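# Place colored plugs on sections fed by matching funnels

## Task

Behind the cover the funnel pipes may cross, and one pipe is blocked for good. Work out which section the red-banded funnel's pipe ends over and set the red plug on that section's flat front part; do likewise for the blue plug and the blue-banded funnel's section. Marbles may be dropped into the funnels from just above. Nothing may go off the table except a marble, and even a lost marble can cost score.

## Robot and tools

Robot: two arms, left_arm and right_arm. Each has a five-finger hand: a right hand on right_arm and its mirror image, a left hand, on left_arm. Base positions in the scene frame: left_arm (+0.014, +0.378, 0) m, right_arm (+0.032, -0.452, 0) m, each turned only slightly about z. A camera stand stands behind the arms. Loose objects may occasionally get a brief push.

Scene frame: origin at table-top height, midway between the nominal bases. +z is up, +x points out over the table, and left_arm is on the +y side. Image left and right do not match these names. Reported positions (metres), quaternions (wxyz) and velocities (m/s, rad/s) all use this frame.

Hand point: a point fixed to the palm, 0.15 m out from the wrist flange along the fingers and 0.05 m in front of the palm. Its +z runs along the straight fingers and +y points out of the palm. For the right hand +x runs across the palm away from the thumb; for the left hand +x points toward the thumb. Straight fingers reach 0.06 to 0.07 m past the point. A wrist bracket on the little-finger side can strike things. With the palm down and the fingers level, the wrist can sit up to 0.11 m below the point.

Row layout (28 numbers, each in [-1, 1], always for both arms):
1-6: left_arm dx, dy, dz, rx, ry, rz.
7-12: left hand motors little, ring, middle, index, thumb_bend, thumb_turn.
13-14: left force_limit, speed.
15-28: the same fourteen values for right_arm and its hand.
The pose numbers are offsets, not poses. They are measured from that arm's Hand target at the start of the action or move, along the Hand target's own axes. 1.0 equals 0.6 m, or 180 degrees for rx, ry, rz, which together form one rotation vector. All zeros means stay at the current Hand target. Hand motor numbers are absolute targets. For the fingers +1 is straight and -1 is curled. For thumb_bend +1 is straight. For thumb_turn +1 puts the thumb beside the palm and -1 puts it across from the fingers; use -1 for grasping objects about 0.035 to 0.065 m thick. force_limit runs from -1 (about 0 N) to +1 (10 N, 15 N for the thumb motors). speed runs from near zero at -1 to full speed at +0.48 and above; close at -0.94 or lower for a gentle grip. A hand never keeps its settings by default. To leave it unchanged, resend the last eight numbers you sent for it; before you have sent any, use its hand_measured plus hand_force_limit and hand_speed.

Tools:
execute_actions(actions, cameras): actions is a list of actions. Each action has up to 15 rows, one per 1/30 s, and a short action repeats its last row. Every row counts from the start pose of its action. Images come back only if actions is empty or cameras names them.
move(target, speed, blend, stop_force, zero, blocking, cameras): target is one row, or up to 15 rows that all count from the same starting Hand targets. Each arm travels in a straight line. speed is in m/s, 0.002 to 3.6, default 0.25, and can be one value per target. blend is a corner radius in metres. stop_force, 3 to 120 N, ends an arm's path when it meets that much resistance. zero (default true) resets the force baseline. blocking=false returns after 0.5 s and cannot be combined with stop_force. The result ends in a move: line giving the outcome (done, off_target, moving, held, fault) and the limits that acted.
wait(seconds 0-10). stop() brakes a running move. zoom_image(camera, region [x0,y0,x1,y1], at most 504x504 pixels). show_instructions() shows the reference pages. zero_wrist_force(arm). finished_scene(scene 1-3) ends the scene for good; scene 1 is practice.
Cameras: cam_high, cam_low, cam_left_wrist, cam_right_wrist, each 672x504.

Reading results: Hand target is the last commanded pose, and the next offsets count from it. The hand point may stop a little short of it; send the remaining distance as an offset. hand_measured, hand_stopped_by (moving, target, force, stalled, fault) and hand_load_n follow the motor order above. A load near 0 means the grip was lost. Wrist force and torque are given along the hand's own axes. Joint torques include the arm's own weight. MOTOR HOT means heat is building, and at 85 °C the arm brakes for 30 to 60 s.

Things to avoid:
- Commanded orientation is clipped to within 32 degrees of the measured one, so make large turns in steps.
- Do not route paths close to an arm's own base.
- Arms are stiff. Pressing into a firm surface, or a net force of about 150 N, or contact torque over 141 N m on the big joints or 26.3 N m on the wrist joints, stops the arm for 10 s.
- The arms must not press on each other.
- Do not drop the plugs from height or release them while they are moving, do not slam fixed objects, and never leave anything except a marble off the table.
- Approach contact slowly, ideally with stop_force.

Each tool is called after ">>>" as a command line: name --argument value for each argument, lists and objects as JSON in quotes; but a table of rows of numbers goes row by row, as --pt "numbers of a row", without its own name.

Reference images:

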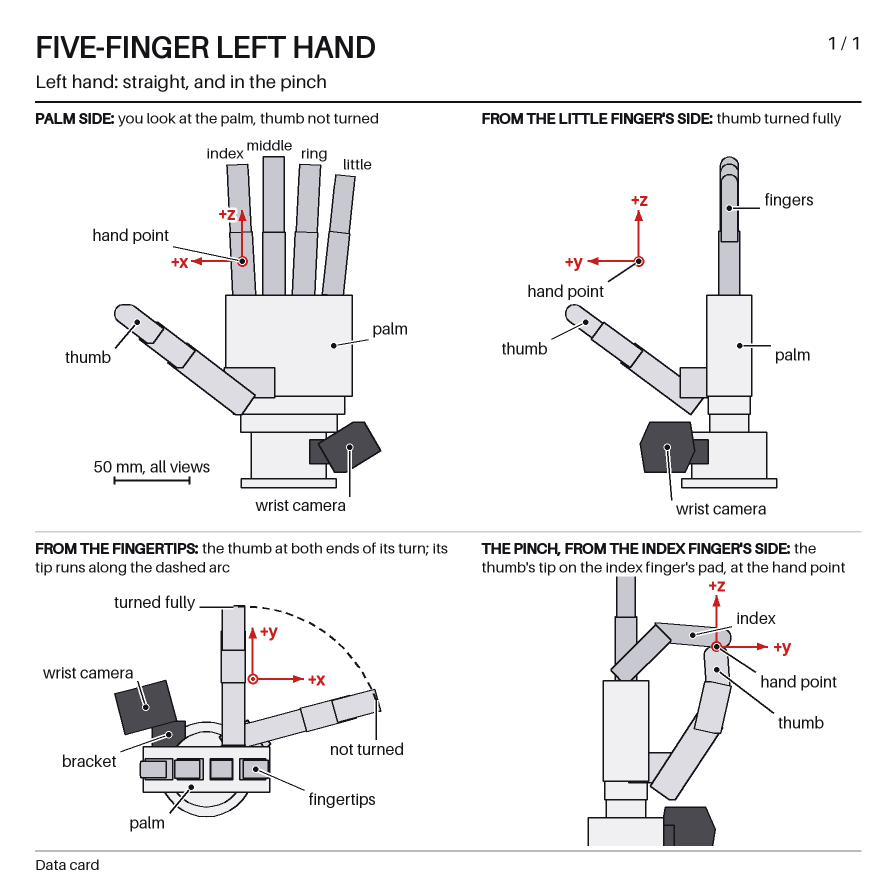

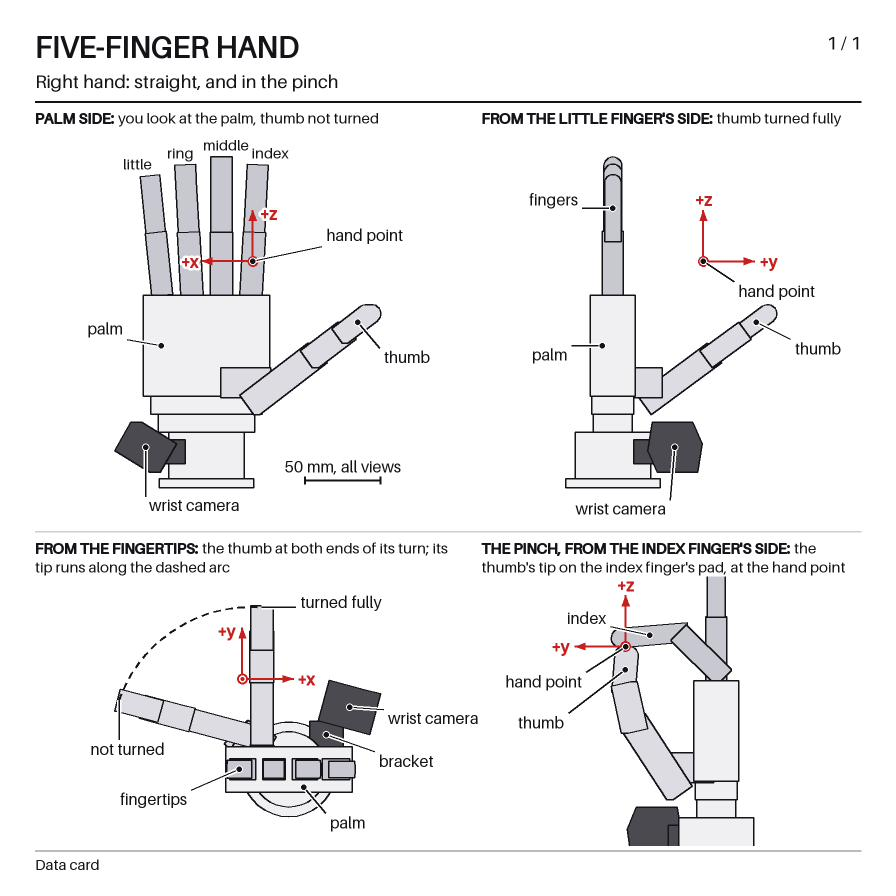

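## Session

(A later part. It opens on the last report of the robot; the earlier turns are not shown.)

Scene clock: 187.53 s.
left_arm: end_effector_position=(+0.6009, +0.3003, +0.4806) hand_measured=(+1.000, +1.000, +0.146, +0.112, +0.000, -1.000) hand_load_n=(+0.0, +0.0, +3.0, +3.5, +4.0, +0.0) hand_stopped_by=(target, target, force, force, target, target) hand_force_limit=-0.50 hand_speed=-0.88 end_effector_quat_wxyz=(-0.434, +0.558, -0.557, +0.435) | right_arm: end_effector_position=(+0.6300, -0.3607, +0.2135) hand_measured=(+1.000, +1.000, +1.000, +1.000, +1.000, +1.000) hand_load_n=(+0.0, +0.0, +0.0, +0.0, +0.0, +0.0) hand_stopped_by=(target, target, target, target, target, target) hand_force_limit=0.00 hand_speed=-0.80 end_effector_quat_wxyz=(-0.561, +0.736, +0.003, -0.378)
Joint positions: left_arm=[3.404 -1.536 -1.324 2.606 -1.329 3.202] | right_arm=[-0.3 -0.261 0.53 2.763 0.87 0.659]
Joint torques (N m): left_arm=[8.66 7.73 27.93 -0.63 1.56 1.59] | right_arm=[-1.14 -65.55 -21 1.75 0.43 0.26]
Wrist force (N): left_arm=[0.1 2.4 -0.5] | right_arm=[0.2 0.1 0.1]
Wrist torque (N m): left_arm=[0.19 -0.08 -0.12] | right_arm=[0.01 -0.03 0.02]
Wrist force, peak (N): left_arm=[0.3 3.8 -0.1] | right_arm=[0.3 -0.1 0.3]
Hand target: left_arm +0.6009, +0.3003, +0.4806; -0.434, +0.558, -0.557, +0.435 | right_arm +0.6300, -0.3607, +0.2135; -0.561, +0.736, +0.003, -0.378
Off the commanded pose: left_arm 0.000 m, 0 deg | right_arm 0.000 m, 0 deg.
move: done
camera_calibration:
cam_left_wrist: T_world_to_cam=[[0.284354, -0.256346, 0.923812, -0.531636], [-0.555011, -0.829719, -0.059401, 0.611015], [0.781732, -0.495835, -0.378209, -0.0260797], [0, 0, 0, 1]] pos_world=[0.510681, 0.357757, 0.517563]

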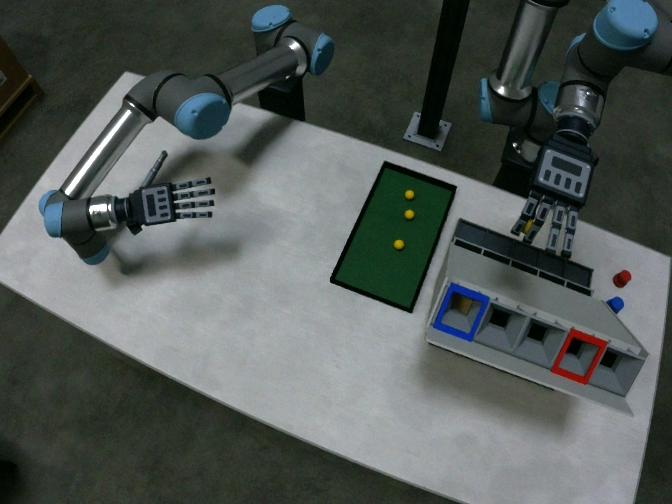

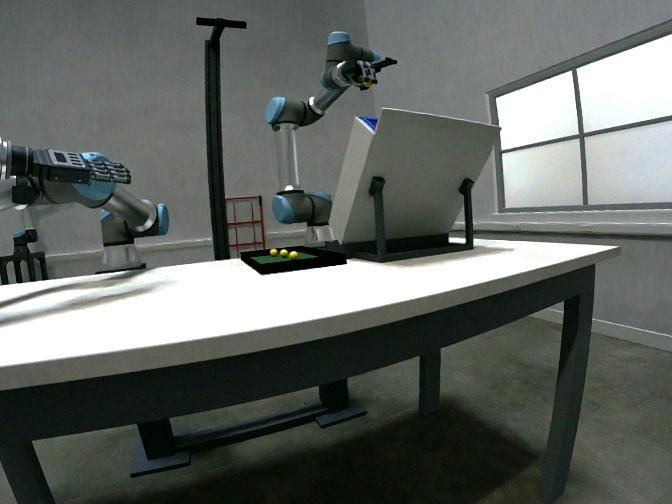

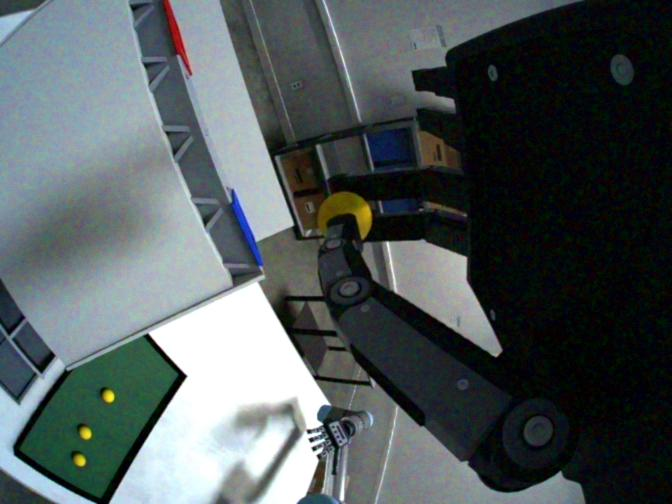

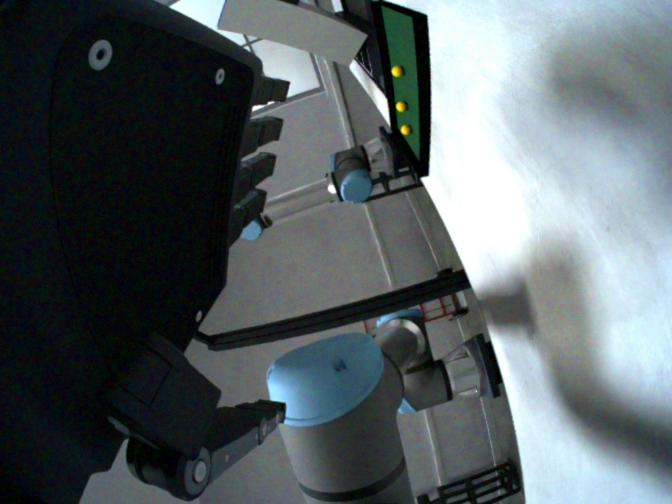

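>>> move --target '[-0.25,-0.0404,0.0243,0,0,0,1,1,-0.15,-0.15,0.0,-1,-0.5,-0.88,0,0,0,0,0,0,1,1,1,1,1,1,0,-0.8]' --cameras '["cam_left_wrist"]' --speed 0.25

>>> zoom_image --camera "cam_left_wrist" --region '[100, 0, 350, 330]'

Scene clock: 199.93 s.
left_arm: end_effector_position=(+0.6209, +0.4503, +0.5004) hand_measured=(+1.000, +1.000, +0.146, +0.112, +0.000, -1.000) hand_load_n=(+0.0, +0.0, +2.5, +3.5, +3.5, +0.0) hand_stopped_by=(target, target, force, force, target, target) hand_force_limit=-0.50 hand_speed=-0.88 end_effector_quat_wxyz=(-0.434, +0.558, -0.557, +0.435) | right_arm: end_effector_position=(+0.6300, -0.3607, +0.2135) hand_measured=(+1.000, +1.000, +1.000, +1.000, +1.000, +1.000) hand_load_n=(+0.0, +0.0, +0.0, +0.0, +0.0, +0.0) hand_stopped_by=(target, target, target, target, target, target) hand_force_limit=0.00 hand_speed=-0.80 end_effector_quat_wxyz=(-0.561, +0.736, +0.003, -0.378)
Joint positions: left_arm=[3.768 -1.638 -1.17 2.51 -0.979 3.31] | right_arm=[-0.3 -0.261 0.53 2.763 0.87 0.659]
Joint torques (N m): left_arm=[7.4 12.51 27.7 -0.98 1.58 1.46] | right_arm=[-1 -65.28 -20.5 1.6 0.58 0.14]
Wrist force (N): left_arm=[-0.2 1.8 -0.4] | right_arm=[0.1 -0.1 0.3]
Wrist torque (N m): left_arm=[0.11 -0.03 -0.10] | right_arm=[-0.03 -0.03 0.01]
Wrist force, peak (N): left_arm=[-1.8 2.3 -0.4] | right_arm=[0.3 -0.2 0.1]
Hand target: left_arm +0.6209, +0.4504, +0.5004; -0.434, +0.558, -0.557, +0.435 | right_arm +0.6300, -0.3607, +0.2135; -0.561, +0.736, +0.003, -0.378
Off the commanded pose: left_arm 0.000 m, 0 deg | right_arm 0.000 m, 0 deg.
move: done
camera_calibration:
cam_left_wrist: T_world_to_cam=[[0.284231, -0.256377, 0.923842, -0.517098], [-0.555033, -0.829699, -0.0594884, 0.747797], [0.781762, -0.495854, -0.378124, 0.0400977], [0, 0, 0, 1]] pos_world=[0.530681, 0.507757, 0.537364]
Images, in order (width x height): cam_left_wrist 672x504.

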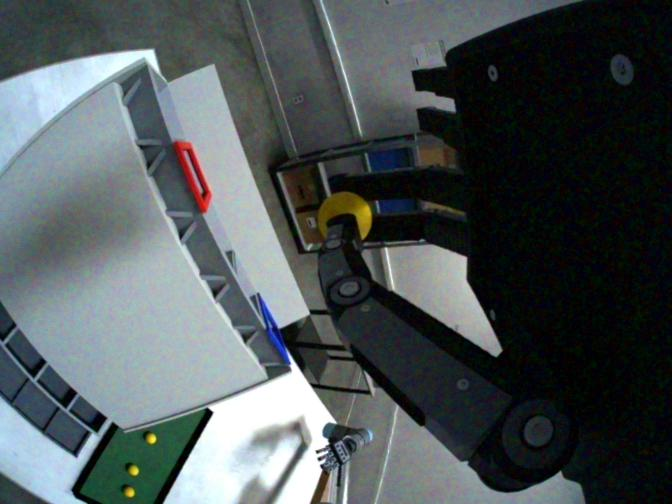

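Scaled by 1.527 from the camera's 672x504 image, which has a finer 960x720 frame.

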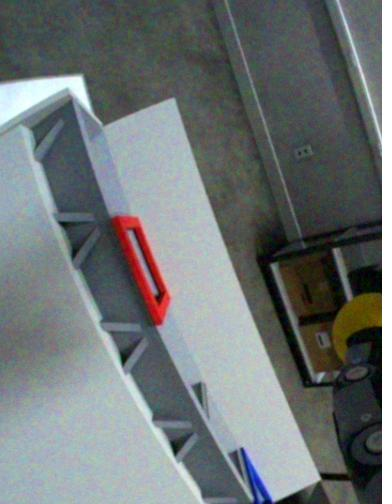

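>>> zoom_image --camera "cam_left_wrist" --region '[200, 230, 320, 390]'

Scaled by 3.150 from the camera's 672x504 image, which has a finer 960x720 frame.

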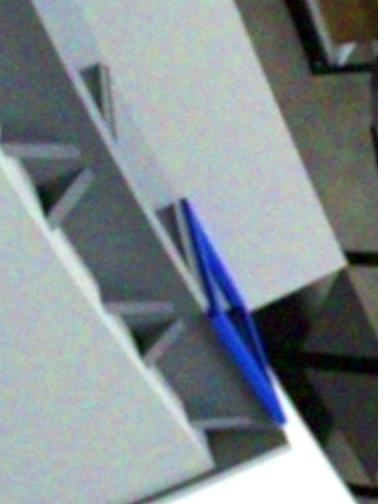

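>>> move --target '[-0.0617,0.0935,0.1763,0,0,0,1,1,-0.15,-0.15,0.0,-1,-0.5,-0.88,0,0,0,0,0,0,1,1,1,1,1,1,0,-0.8]' --cameras '["cam_left_wrist","cam_high","cam_low"]' --speed 0.2

>>> zoom_image --camera "cam_high" --region '[420, 200, 670, 420]'

Scene clock: 247.33 s.
left_arm: end_effector_position=(+0.7098, +0.4873, +0.4202) hand_measured=(+1.000, +1.000, +0.146, +0.112, +0.000, -1.000) hand_load_n=(+0.0, -0.5, +3.0, +3.5, +3.5, -0.5) hand_stopped_by=(target, target, force, force, target, target) hand_force_limit=-0.50 hand_speed=-0.88 end_effector_quat_wxyz=(-0.434, +0.558, -0.557, +0.435) | right_arm: end_effector_position=(+0.6300, -0.3607, +0.2135) hand_measured=(+1.000, +1.000, +1.000, +1.000, +1.000, +1.000) hand_load_n=(+0.0, +0.0, +0.0, +0.0, +0.0, -0.5) hand_stopped_by=(target, target, target, target, target, target) hand_force_limit=0.00 hand_speed=-0.80 end_effector_quat_wxyz=(-0.561, +0.736, +0.003, -0.378)
Joint positions: left_arm=[3.723 -1.837 -1.145 2.692 -1.021 3.295] | right_arm=[-0.3 -0.261 0.53 2.763 0.87 0.659]
Joint torques (N m): left_arm=[-9.15 21.04 27.73 2.05 -1.48 -1.5] | right_arm=[-1.63 -65.9 -21.82 1.85 0.52 0.27]
Wrist force (N): left_arm=[-0.3 1.6 -0.4] | right_arm=[-0.1 0.0 0.0]
Wrist torque (N m): left_arm=[0.08 0.01 0.00] | right_arm=[-0.01 0.01 0.00]
Wrist force, peak (N): left_arm=[-0.4 2.5 -0.6] | right_arm=[0.4 0.0 0.0]
Hand target: left_arm +0.7098, +0.4873, +0.4201; -0.434, +0.558, -0.557, +0.435 | right_arm +0.6300, -0.3607, +0.2135; -0.561, +0.736, +0.003, -0.378
Off the commanded pose: left_arm 0.000 m, 0 deg | right_arm 0.000 m, 0 deg.
move: done
camera_calibration:
cam_left_wrist: T_world_to_cam=[[0.284303, -0.256422, 0.923807, -0.458817], [-0.555037, -0.829696, -0.059486, 0.822985], [0.781732, -0.495835, -0.378209, -0.0413822], [0, 0, 0, 1]] pos_world=[0.61958, 0.544657, 0.457163]
Images, in order (width x height): cam_high 672x504, cam_low 672x504, cam_left_wrist 672x504.

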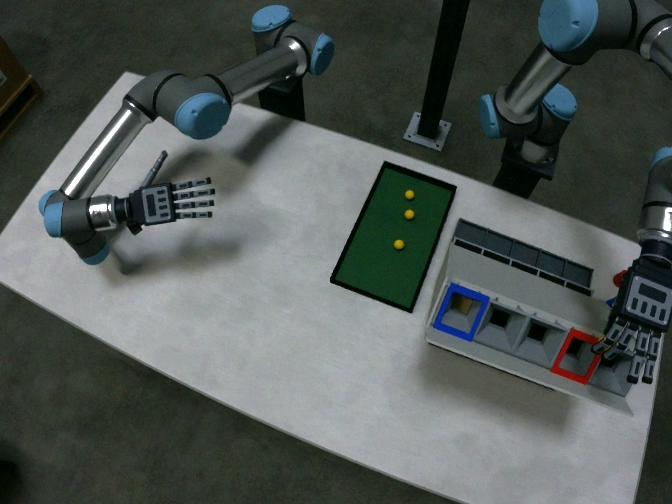

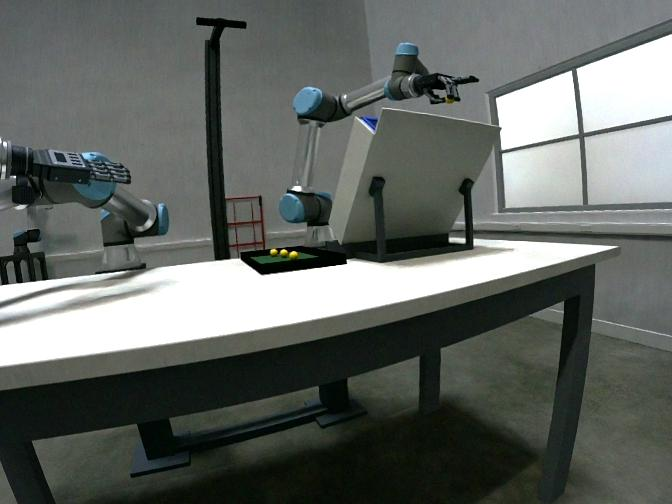

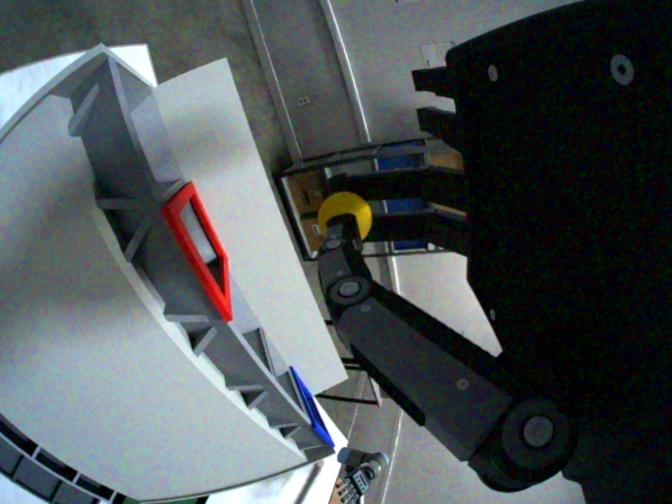

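Scaled by 2.016.

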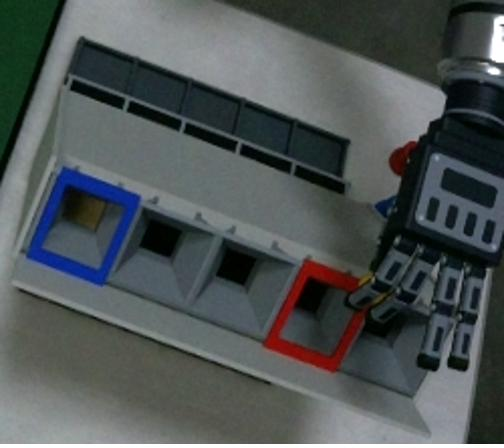

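>>> move --target '[0,0.0729,0.0182,0,0,0,1,1,-0.15,-0.15,0.0,-1,-0.5,-0.88,0,0,0,0,0,0,1,1,1,1,1,1,0,-0.8]' --cameras '["cam_left_wrist","cam_high","cam_low"]' --speed 0.1

>>> zoom_image --camera "cam_left_wrist" --region '[100, 100, 400, 400]'

>>> zoom_image --camera "cam_high" --region '[500, 230, 670, 420]'

Scene clock: 256.27 s.
left_arm: end_effector_position=(+0.7098, +0.4871, +0.3751) hand_measured=(+1.000, +1.000, +0.146, +0.112, +0.000, -1.000) hand_load_n=(+0.0, +0.0, +2.5, +3.0, +3.5, -0.5) hand_stopped_by=(target, target, force, force, target, target) hand_force_limit=-0.50 hand_speed=-0.88 end_effector_quat_wxyz=(-0.434, +0.558, -0.557, +0.435) | right_arm: end_effector_position=(+0.6300, -0.3607, +0.2135) hand_measured=(+1.000, +1.000, +1.000, +1.000, +1.000, +1.000) hand_load_n=(+0.0, +0.0, +0.0, +0.0, +0.0, +0.0) hand_stopped_by=(target, target, target, target, target, target) hand_force_limit=0.00 hand_speed=-0.80 end_effector_quat_wxyz=(-0.561, +0.736, +0.003, -0.378)
Joint positions: left_arm=[3.723 -1.825 -1.275 2.811 -1.022 3.295] | right_arm=[-0.3 -0.261 0.53 2.763 0.87 0.659]
Joint torques (N m): left_arm=[3.25 50.53 15.81 2.08 -1.5 -1.43] | right_arm=[-1.85 -66.9 -21.76 1.8 0.61 0.38]
Wrist force (N): left_arm=[-0.4 2.1 -0.5] | right_arm=[0.1 0.0 0.0]
Wrist torque (N m): left_arm=[0.15 0.03 -0.03] | right_arm=[0.00 -0.02 0.01]
Wrist force, peak (N): left_arm=[-0.4 2.8 -0.2] | right_arm=[0.2 -0.3 0.1]
Hand target: left_arm +0.7098, +0.4872, +0.3750; -0.434, +0.558, -0.557, +0.435 | right_arm +0.6300, -0.3607, +0.2135; -0.561, +0.736, +0.003, -0.378
Off the commanded pose: left_arm 0.000 m, 0 deg | right_arm 0.000 m, 0 deg.
move: done
camera_calibration:
cam_left_wrist: T_world_to_cam=[[0.284327, -0.256393, 0.923808, -0.41721], [-0.555135, -0.829637, -0.0593987, 0.820211], [0.781654, -0.495949, -0.37822, -0.0583743], [0, 0, 0, 1]] pos_world=[0.61958, 0.544557, 0.412063]
Images, in order (width x height): cam_high 672x504, cam_low 672x504, cam_left_wrist 672x504.

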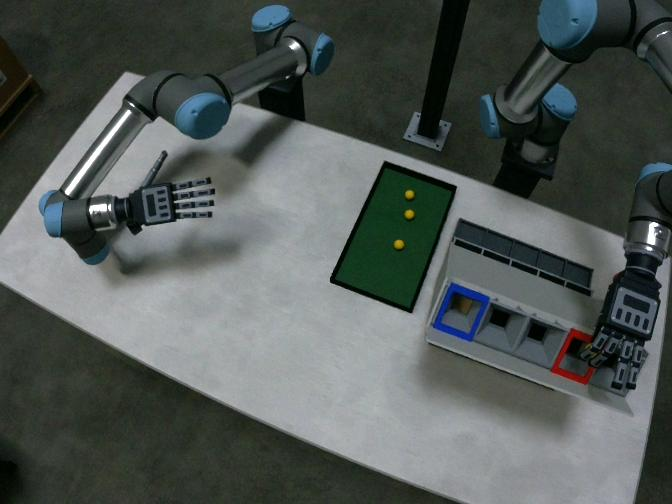

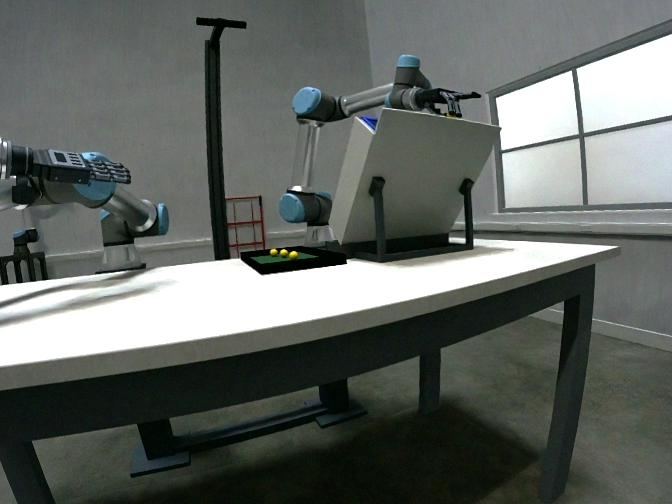

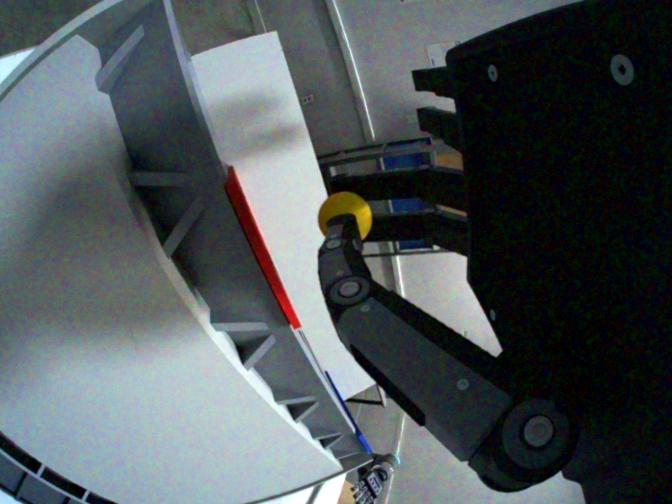

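Scaled by 1.680 from the camera's 672x504 image, which has a finer 960x720 frame.

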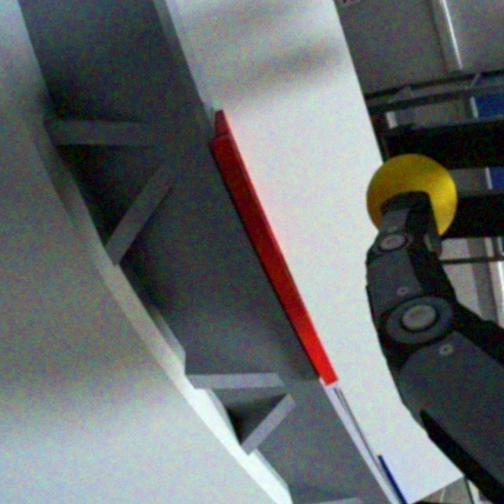

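Scaled by 2.653.

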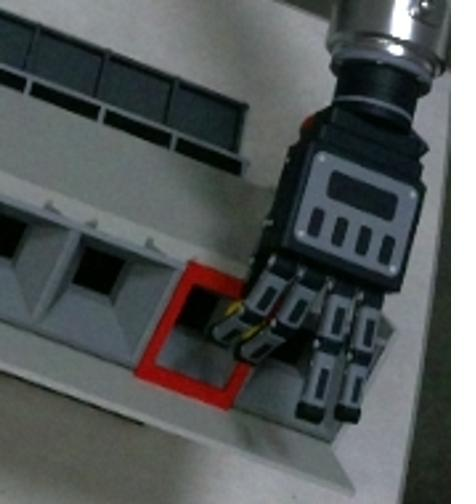

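>>> move --target '[0,0,0,0,0,0,1,1,0.6,0.6,0.0,-1,-0.5,0.3,0,0,0,0,0,0,1,1,1,1,1,1,0,-0.8]' --cameras '["cam_left_wrist","cam_high","cam_low"]' --speed 0.1

>>> zoom_image --camera "cam_high" --region '[420, 200, 670, 420]'

Scene clock: 262.03 s.
left_arm: end_effector_position=(+0.7098, +0.4872, +0.3750) hand_measured=(+1.000, +1.000, +0.600, +0.600, +0.000, -1.000) hand_load_n=(+0.0, +0.0, +0.0, +0.0, +0.0, +0.0) hand_stopped_by=(target, target, target, target, target, target) hand_force_limit=-0.50 hand_speed=0.30 end_effector_quat_wxyz=(-0.434, +0.558, -0.557, +0.435) | right_arm: end_effector_position=(+0.6300, -0.3607, +0.2135) hand_measured=(+1.000, +1.000, +1.000, +1.000, +1.000, +1.000) hand_load_n=(+0.0, +0.0, +0.0, +0.0, +0.0, -0.5) hand_stopped_by=(target, target, target, target, target, target) hand_force_limit=0.00 hand_speed=-0.80 end_effector_quat_wxyz=(-0.561, +0.736, +0.003, -0.378)
Joint positions: left_arm=[3.723 -1.825 -1.275 2.811 -1.022 3.295] | right_arm=[-0.3 -0.261 0.53 2.763 0.87 0.659]
Joint torques (N m): left_arm=[5.65 50.43 17.22 1.18 -1.31 -1.37] | right_arm=[-1.37 -66.42 -22.1 1.72 0.69 0.42]
Wrist force (N): left_arm=[-0.4 1.6 -0.4] | right_arm=[0.1 -0.1 0.0]
Wrist torque (N m): left_arm=[0.09 0.03 -0.02] | right_arm=[-0.01 -0.01 0.01]
Wrist force, peak (N): left_arm=[-0.1 2.3 -0.3] | right_arm=[0.3 -0.2 0.0]
Hand target: left_arm +0.7098, +0.4872, +0.3750; -0.434, +0.558, -0.557, +0.435 | right_arm +0.6300, -0.3607, +0.2135; -0.561, +0.736, +0.003, -0.378
Off the commanded pose: left_arm 0.000 m, 0 deg | right_arm 0.000 m, 0 deg.
move: done
camera_calibration:
cam_left_wrist: T_world_to_cam=[[0.284354, -0.256346, 0.923812, -0.417137], [-0.555011, -0.829719, -0.059401, 0.820258], [0.781732, -0.495835, -0.378209, -0.0584776], [0, 0, 0, 1]] pos_world=[0.619581, 0.544657, 0.411963]
Images, in order (width x height): cam_high 672x504, cam_low 672x504, cam_left_wrist 672x504.

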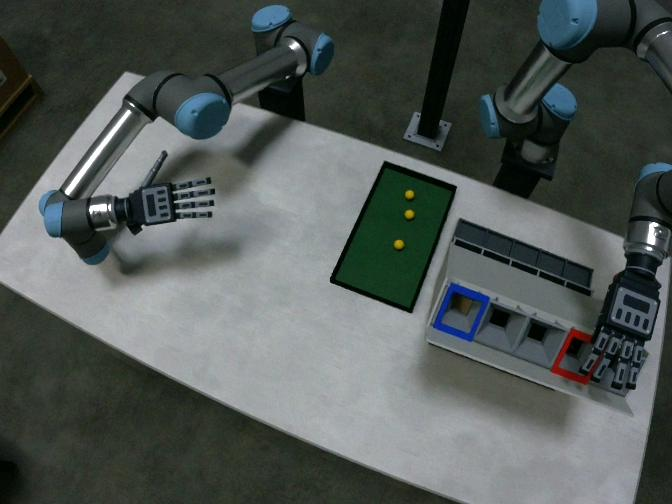

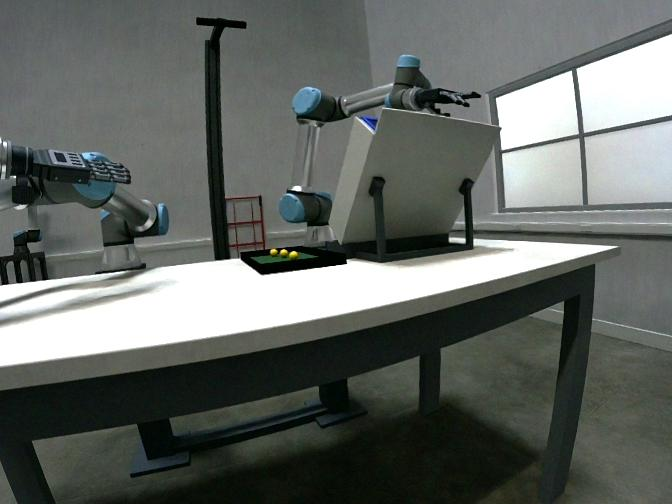

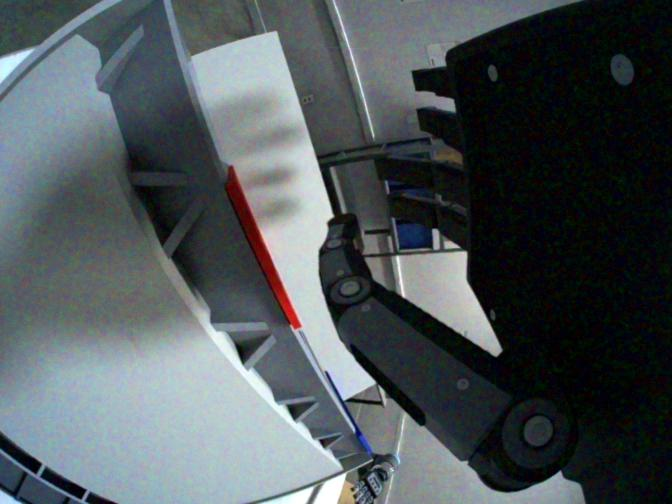

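Scaled by 2.016.

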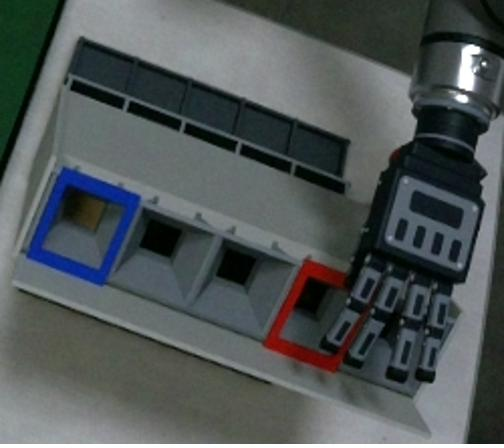

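>>> move --pt "0 -0.1294 -0.0323 0 0 0 1 1 0.6 0.6 0.0 -1 -0.5 0.3 0 0 0 0 0 0 1 1 1 1 1 1 0 -0.8" --pt "0.2283 0.125 -0.5357 -0.172 0 0 1 1 0.6 0.6 0.0 -1 -0.5 0.3 0 0 0 0 0 0 1 1 1 1 1 1 0 -0.8" --cameras '["cam_left_wrist","cam_high"]' --speed 0.3 --blend '[0.03,0]'

>>> zoom_image --camera "cam_high" --region '[420, 200, 670, 420]'

>>> zoom_image --camera "cam_left_wrist" --region '[40, 40, 400, 400]'

Scene clock: 271.83 s.
left_arm: end_effector_position=(+0.3798, +0.3502, +0.3809) hand_measured=(+1.000, +1.000, +0.600, +0.600, +0.000, -1.000) hand_load_n=(+0.0, -0.5, +0.0, +0.0, +0.0, +0.0) hand_stopped_by=(target, target, target, target, target, target) hand_force_limit=-0.50 hand_speed=0.30 end_effector_quat_wxyz=(-0.270, +0.654, -0.653, +0.271) | right_arm: end_effector_position=(+0.6300, -0.3607, +0.2135) hand_measured=(+1.000, +1.000, +1.000, +1.000, +1.000, +1.000) hand_load_n=(+0.0, +0.0, +0.0, +0.0, +0.0, -0.5) hand_stopped_by=(target, target, target, target, target, target) hand_force_limit=0.00 hand_speed=-0.80 end_effector_quat_wxyz=(-0.561, +0.736, +0.003, -0.378)
Joint positions: left_arm=[3.783 -1.3 -1.608 2.015 -1.142 3.616] | right_arm=[-0.3 -0.261 0.53 2.763 0.87 0.659]
Joint torques (N m): left_arm=[7.66 25.77 12.29 -2.49 1.68 1.58] | right_arm=[-0.98 -67.32 -23.1 2.11 0.81 0.49]
Wrist force (N): left_arm=[0.6 1.0 0.1] | right_arm=[0.2 0.0 0.0]
Wrist torque (N m): left_arm=[0.05 -0.09 -0.02] | right_arm=[0.00 -0.02 0.01]
Wrist force, peak (N): left_arm=[0.0 3.4 -0.2] | right_arm=[0.3 -0.2 0.0]
Hand target: left_arm +0.3798, +0.3502, +0.3809; -0.270, +0.654, -0.653, +0.271 | right_arm +0.6300, -0.3607, +0.2135; -0.561, +0.736, +0.003, -0.378
Off the commanded pose: left_arm 0.000 m, 0 deg | right_arm 0.000 m, 0 deg.
move: done
camera_calibration:
cam_left_wrist: T_world_to_cam=[[0.718877, -0.256721, 0.645996, -0.422932], [-0.507086, -0.829319, 0.234721, 0.393478], [0.475478, -0.496311, -0.726358, 0.382851], [0, 0, 0, 1]] pos_world=[0.321526, 0.407756, 0.458942]
Images, in order (width x height): cam_high 672x504, cam_left_wrist 672x504.

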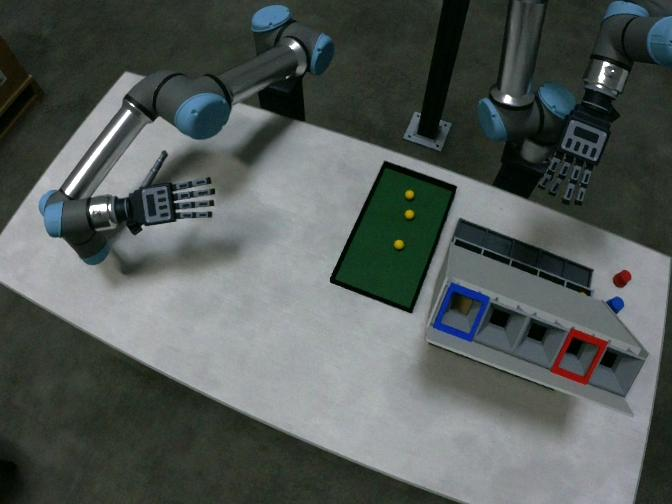

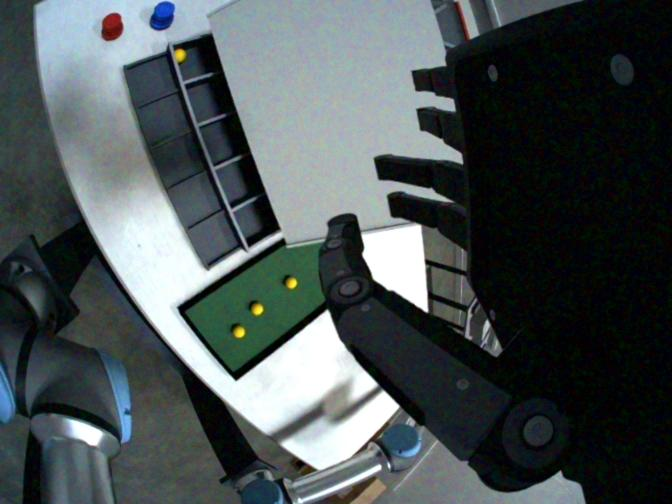

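Scaled by 2.016.

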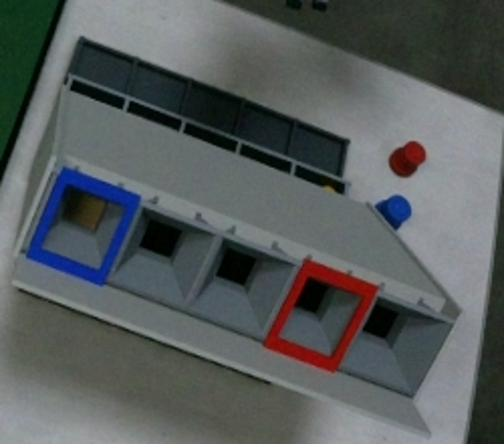

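Scaled by 1.400 from the camera's 672x504 image, which has a finer 960x720 frame.

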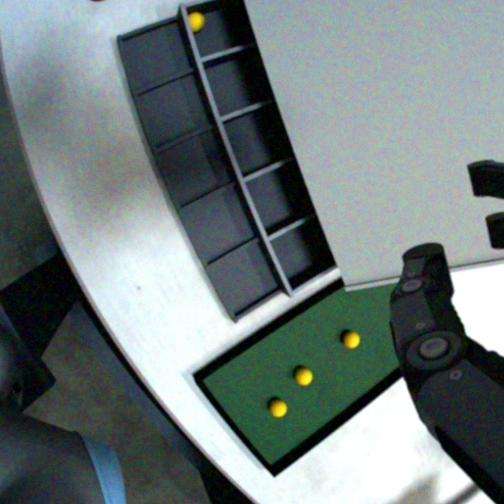

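>>> zoom_image --camera "cam_high" --region '[425, 275, 565, 355]'

Scaled by 3.600.

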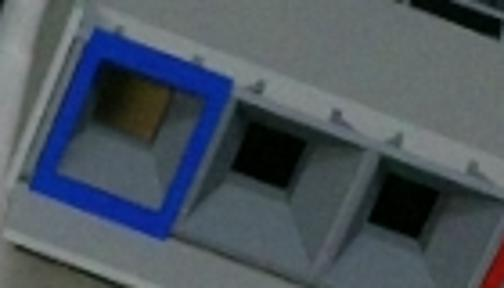

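>>> move --pt "0.4128 0.2372 0.4722 0.172 0 0 1 1 0.5 0.5 0.0 -1 -0.5 0.3 0 0 0 0 0 0 1 1 1 1 1 1 0 -0.8" --pt "0.4128 0.3068 0.5418 0.172 0 0 1 1 0.5 0.5 0.0 -1 -0.5 0.3 0 0 0 0 0 0 1 1 1 1 1 1 0 -0.8" --cameras '["cam_left_wrist"]' --speed '[0.3,0.08]' --blend '[0.01,0]'

>>> zoom_image --camera "cam_left_wrist" --region '[220, 130, 420, 330]'

Scene clock: 290.60 s.
left_arm: end_effector_position=(+0.4790, +0.1021, +0.0211) hand_measured=(+1.000, +1.000, +0.500, +0.500, +0.000, -1.000) hand_load_n=(+0.0, +0.0, +0.0, +0.0, +0.0, +0.0) hand_stopped_by=(target, target, target, target, target, target) hand_force_limit=-0.50 hand_speed=0.30 end_effector_quat_wxyz=(-0.434, +0.558, -0.557, +0.435) | right_arm: end_effector_position=(+0.6300, -0.3607, +0.2135) hand_measured=(+1.000, +1.000, +1.000, +1.000, +1.000, +1.000) hand_load_n=(+0.0, +0.0, +0.0, +0.0, +0.0, +0.0) hand_stopped_by=(target, target, target, target, target, target) hand_force_limit=0.00 hand_speed=-0.80 end_effector_quat_wxyz=(-0.561, +0.736, +0.003, -0.378)
Joint positions: left_arm=[2.757 -1.88 -2.266 3.879 -1.956 3.038] | right_arm=[-0.3 -0.261 0.53 2.763 0.87 0.659]
Joint torques (N m): left_arm=[-8.22 14.19 6.03 2.23 -2.06 1.67] | right_arm=[-1.95 -67.99 -23.34 1.96 0.76 0.5]
Wrist force (N): left_arm=[0.0 1.8 -0.2] | right_arm=[0.1 -0.1 0.1]
Wrist torque (N m): left_arm=[0.11 -0.02 -0.05] | right_arm=[-0.02 -0.01 0.01]
Wrist force, peak (N): left_arm=[0.8 2.8 0.3] | right_arm=[0.3 -0.1 0.1]
Hand target: left_arm +0.4790, +0.1021, +0.0210; -0.434, +0.558, -0.557, +0.435 | right_arm +0.6300, -0.3607, +0.2135; -0.561, +0.736, +0.003, -0.378
Off the commanded pose: left_arm 0.000 m, 0 deg | right_arm 0.000 m, 0 deg.
move: done
camera_calibration:
cam_left_wrist: T_world_to_cam=[[0.284354, -0.256346, 0.923812, -0.123315], [-0.555011, -0.829719, -0.059401, 0.351531], [0.781732, -0.495835, -0.378209, -0.202898], [0, 0, 0, 1]] pos_world=[0.388781, 0.159457, 0.0580634]
Images, in order (width x height): cam_left_wrist 672x504.

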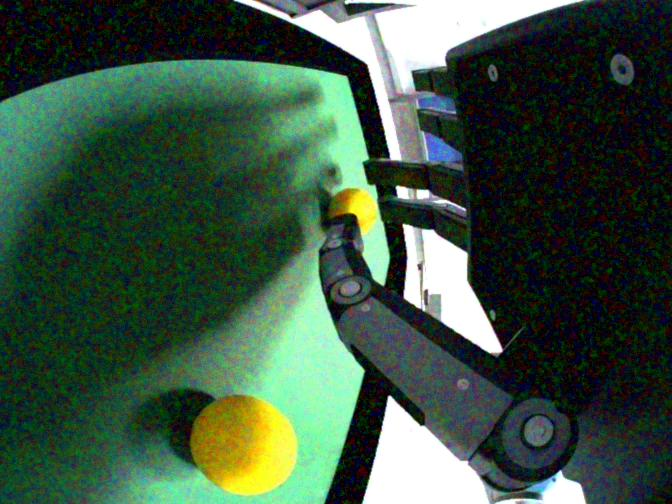

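Scaled by 2.520 from the camera's 672x504 image, which has a finer 960x720 frame.

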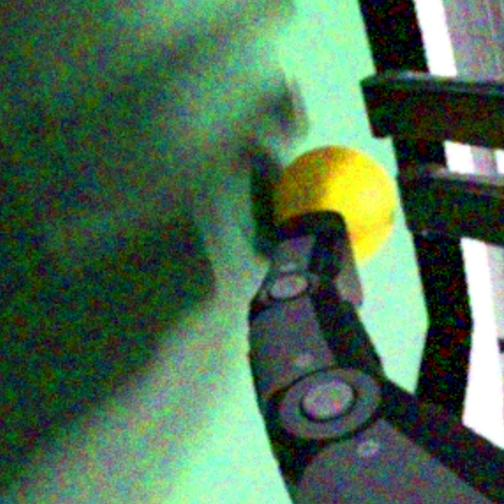

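>>> move --pt "0 -0.0012 0.0055 0 0 0 1 1 -0.15 -0.15 0.0 -1 -0.5 -0.88 0 0 0 0 0 0 1 1 1 1 1 1 0 -0.8" --pt "0 -0.1 -0.02 0 0 0 1 1 -0.15 -0.15 0.0 -1 -0.5 -0.88 0 0 0 0 0 0 1 1 1 1 1 1 0 -0.8" --cameras '["cam_left_wrist"]' --speed '[0.02,0.08]'

Scene clock: 297.77 s.
left_arm: end_effector_position=(+0.4820, +0.1022, +0.0821) hand_measured=(+1.000, +1.000, -0.150, -0.150, +0.000, -1.000) hand_load_n=(+0.0, +0.0, -0.5, +0.0, +0.0, +0.0) hand_stopped_by=(target, target, target, target, target, target) hand_force_limit=-0.50 hand_speed=-0.88 end_effector_quat_wxyz=(-0.434, +0.558, -0.557, +0.435) | right_arm: end_effector_position=(+0.6300, -0.3607, +0.2135) hand_measured=(+1.000, +1.000, +1.000, +1.000, +1.000, +1.000) hand_load_n=(+0.0, +0.0, -0.5, +0.0, +0.0, +0.0) hand_stopped_by=(target, target, target, target, target, target) hand_force_limit=0.00 hand_speed=-0.80 end_effector_quat_wxyz=(-0.561, +0.736, +0.003, -0.378)
Joint positions: left_arm=[2.761 -1.739 -2.211 3.685 -1.952 3.039] | right_arm=[-0.3 -0.261 0.53 2.763 0.87 0.659]
Joint torques (N m): left_arm=[-5.29 39.63 22.77 -0.65 0.5 -1.2] | right_arm=[-1.48 -68.38 -23.63 2.02 0.88 0.56]
Wrist force (N): left_arm=[0.1 2.1 -0.1] | right_arm=[0.0 0.0 0.1]
Wrist torque (N m): left_arm=[0.13 -0.06 -0.07] | right_arm=[-0.01 -0.01 0.01]
Wrist force, peak (N): left_arm=[-0.3 2.9 -0.1] | right_arm=[0.3 -0.2 0.0]
Hand target: left_arm +0.4820, +0.1022, +0.0821; -0.434, +0.558, -0.557, +0.435 | right_arm +0.6300, -0.3607, +0.2135; -0.561, +0.736, +0.003, -0.378
Off the commanded pose: left_arm 0.000 m, 0 deg | right_arm 0.000 m, 0 deg.
move: done
camera_calibration:
cam_left_wrist: T_world_to_cam=[[0.284354, -0.256346, 0.923812, -0.180587], [-0.555011, -0.829719, -0.059401, 0.356908], [0.781732, -0.495835, -0.378209, -0.182085], [0, 0, 0, 1]] pos_world=[0.391781, 0.159557, 0.119163]
Images, in order (width x height): cam_left_wrist 672x504.

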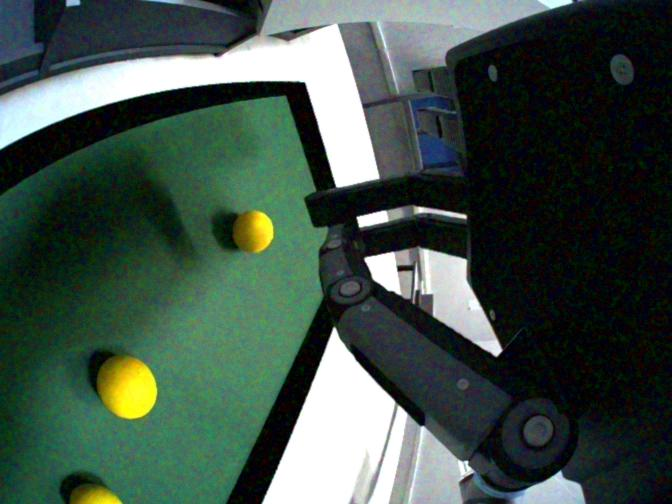

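>>> move --target '[0.0053,0.0954,0.0384,0,0,0,1,1,0.6,0.6,0.0,-1,-0.5,0.3,0,0,0,0,0,0,1,1,1,1,1,1,0,-0.8]' --cameras '["cam_left_wrist"]' --speed 0.08

>>> zoom_image --camera "cam_left_wrist" --region '[220, 130, 420, 330]'

Scene clock: 316.37 s.
left_arm: end_effector_position=(+0.4904, +0.0989, +0.0211) hand_measured=(+1.000, +1.000, +0.600, +0.600, +0.000, -1.000) hand_load_n=(+0.0, +0.0, +0.0, +0.0, +0.0, +0.0) hand_stopped_by=(target, target, target, target, target, target) hand_force_limit=-0.50 hand_speed=0.30 end_effector_quat_wxyz=(-0.434, +0.558, -0.557, +0.435) | right_arm: end_effector_position=(+0.6300, -0.3607, +0.2135) hand_measured=(+1.000, +1.000, +1.000, +1.000, +1.000, +1.000) hand_load_n=(+0.0, +0.0, +0.0, +0.0, +0.0, -0.5) hand_stopped_by=(target, target, target, target, target, target) hand_force_limit=0.00 hand_speed=-0.80 end_effector_quat_wxyz=(-0.561, +0.736, +0.003, -0.378)
Joint positions: left_arm=[2.762 -1.898 -2.236 3.868 -1.951 3.039] | right_arm=[-0.3 -0.261 0.53 2.763 0.87 0.659]
Joint torques (N m): left_arm=[-0.32 16.55 9.05 1.94 -0.84 1.55] | right_arm=[-2.5 -69.08 -23.69 1.98 0.84 0.54]
Wrist force (N): left_arm=[0.0 2.3 -0.2] | right_arm=[0.1 -0.1 0.0]
Wrist torque (N m): left_arm=[0.17 -0.03 -0.07] | right_arm=[-0.02 -0.01 0.01]
Wrist force, peak (N): left_arm=[0.0 2.9 -0.1] | right_arm=[0.3 -0.2 0.1]
Hand target: left_arm +0.4904, +0.0989, +0.0210; -0.434, +0.558, -0.557, +0.435 | right_arm +0.6300, -0.3607, +0.2135; -0.561, +0.736, +0.003, -0.378
Off the commanded pose: left_arm 0.000 m, 0 deg | right_arm 0.000 m, 0 deg.
move: done
camera_calibration:
cam_left_wrist: T_world_to_cam=[[0.284334, -0.256333, 0.923822, -0.127346], [-0.555076, -0.829678, -0.0593693, 0.355304], [0.781694, -0.495911, -0.37819, -0.21332], [0, 0, 0, 1]] pos_world=[0.40018, 0.156357, 0.0580635]
Images, in order (width x height): cam_left_wrist 672x504.

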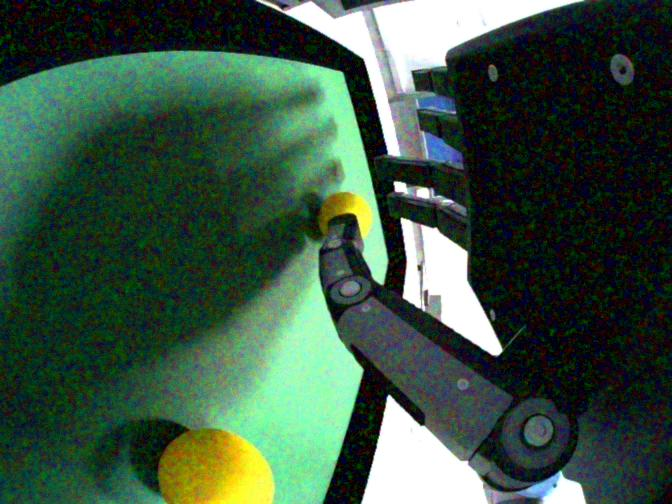

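Scaled by 2.520 from the camera's 672x504 image, which has a finer 960x720 frame.

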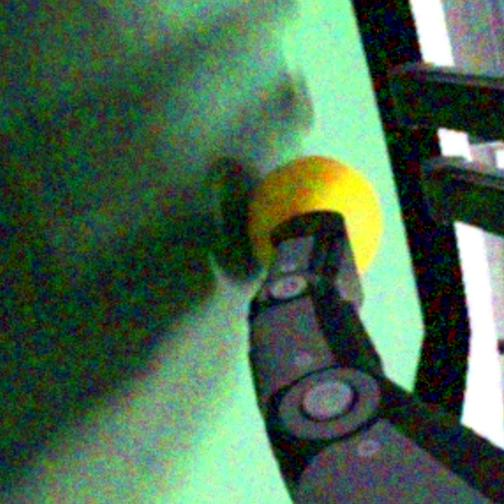

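>>> move --pt "0 0 0 0 0 0 1 1 -0.15 -0.15 0.0 -1 -0.5 -0.85 0 0 0 0 0 0 1 1 1 1 1 1 0 -0.8" --pt "0 -0.1 -0.02 0 0 0 1 1 -0.15 -0.15 0.0 -1 -0.5 -0.85 0 0 0 0 0 0 1 1 1 1 1 1 0 -0.8" --cameras '["cam_left_wrist"]' --speed '[0.02,0.08]'

Scene clock: 321.77 s.
left_arm: end_effector_position=(+0.4934, +0.0990, +0.0821) hand_measured=(+1.000, +1.000, +0.144, +0.102, +0.000, -1.000) hand_load_n=(+0.0, +0.0, +2.0, +6.0, +4.0, -1.0) hand_stopped_by=(target, target, force, force, target, target) hand_force_limit=-0.50 hand_speed=-0.85 end_effector_quat_wxyz=(-0.434, +0.558, -0.557, +0.435) | right_arm: end_effector_position=(+0.6300, -0.3607, +0.2135) hand_measured=(+1.000, +1.000, +1.000, +1.000, +1.000, +1.000) hand_load_n=(+0.0, -0.5, +0.0, +0.0, +0.0, +0.0) hand_stopped_by=(target, target, target, target, target, target) hand_force_limit=0.00 hand_speed=-0.80 end_effector_quat_wxyz=(-0.561, +0.736, +0.003, -0.378)
Joint positions: left_arm=[2.765 -1.762 -2.183 3.679 -1.948 3.041] | right_arm=[-0.3 -0.261 0.53 2.763 0.87 0.659]
Joint torques (N m): left_arm=[7.56 41.88 21.78 -0.69 1.31 -1.25] | right_arm=[-2.32 -69.47 -24.28 2.06 1.01 0.53]
Wrist force (N): left_arm=[0.4 2.3 -0.3] | right_arm=[0.1 -0.2 -0.1]
Wrist torque (N m): left_arm=[0.14 -0.10 -0.07] | right_arm=[-0.02 -0.01 0.01]
Wrist force, peak (N): left_arm=[0.3 3.1 -0.2] | right_arm=[0.2 -0.3 0.0]
Hand target: left_arm +0.4934, +0.0990, +0.0821; -0.434, +0.558, -0.557, +0.435 | right_arm +0.6300, -0.3607, +0.2135; -0.561, +0.736, +0.003, -0.378
Off the commanded pose: left_arm 0.000 m, 0 deg | right_arm 0.000 m, 0 deg.
move: done
camera_calibration:
cam_left_wrist: T_world_to_cam=[[0.284303, -0.256422, 0.923807, -0.184498], [-0.555037, -0.829696, -0.059486, 0.360675], [0.781732, -0.495835, -0.378209, -0.192571], [0, 0, 0, 1]] pos_world=[0.40318, 0.156457, 0.119063]
Images, in order (width x height): cam_left_wrist 672x504.

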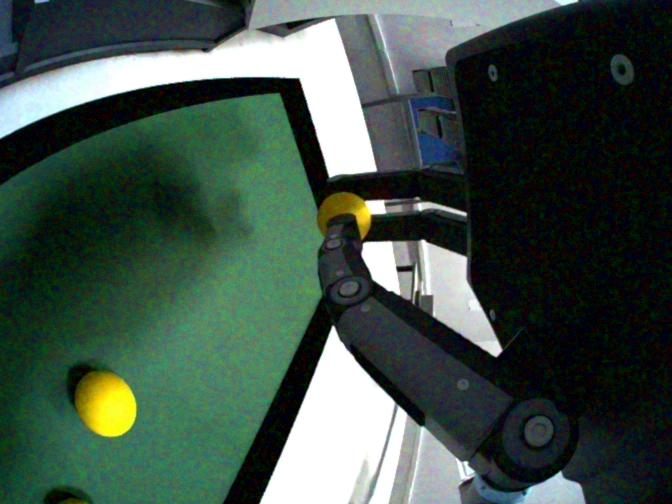

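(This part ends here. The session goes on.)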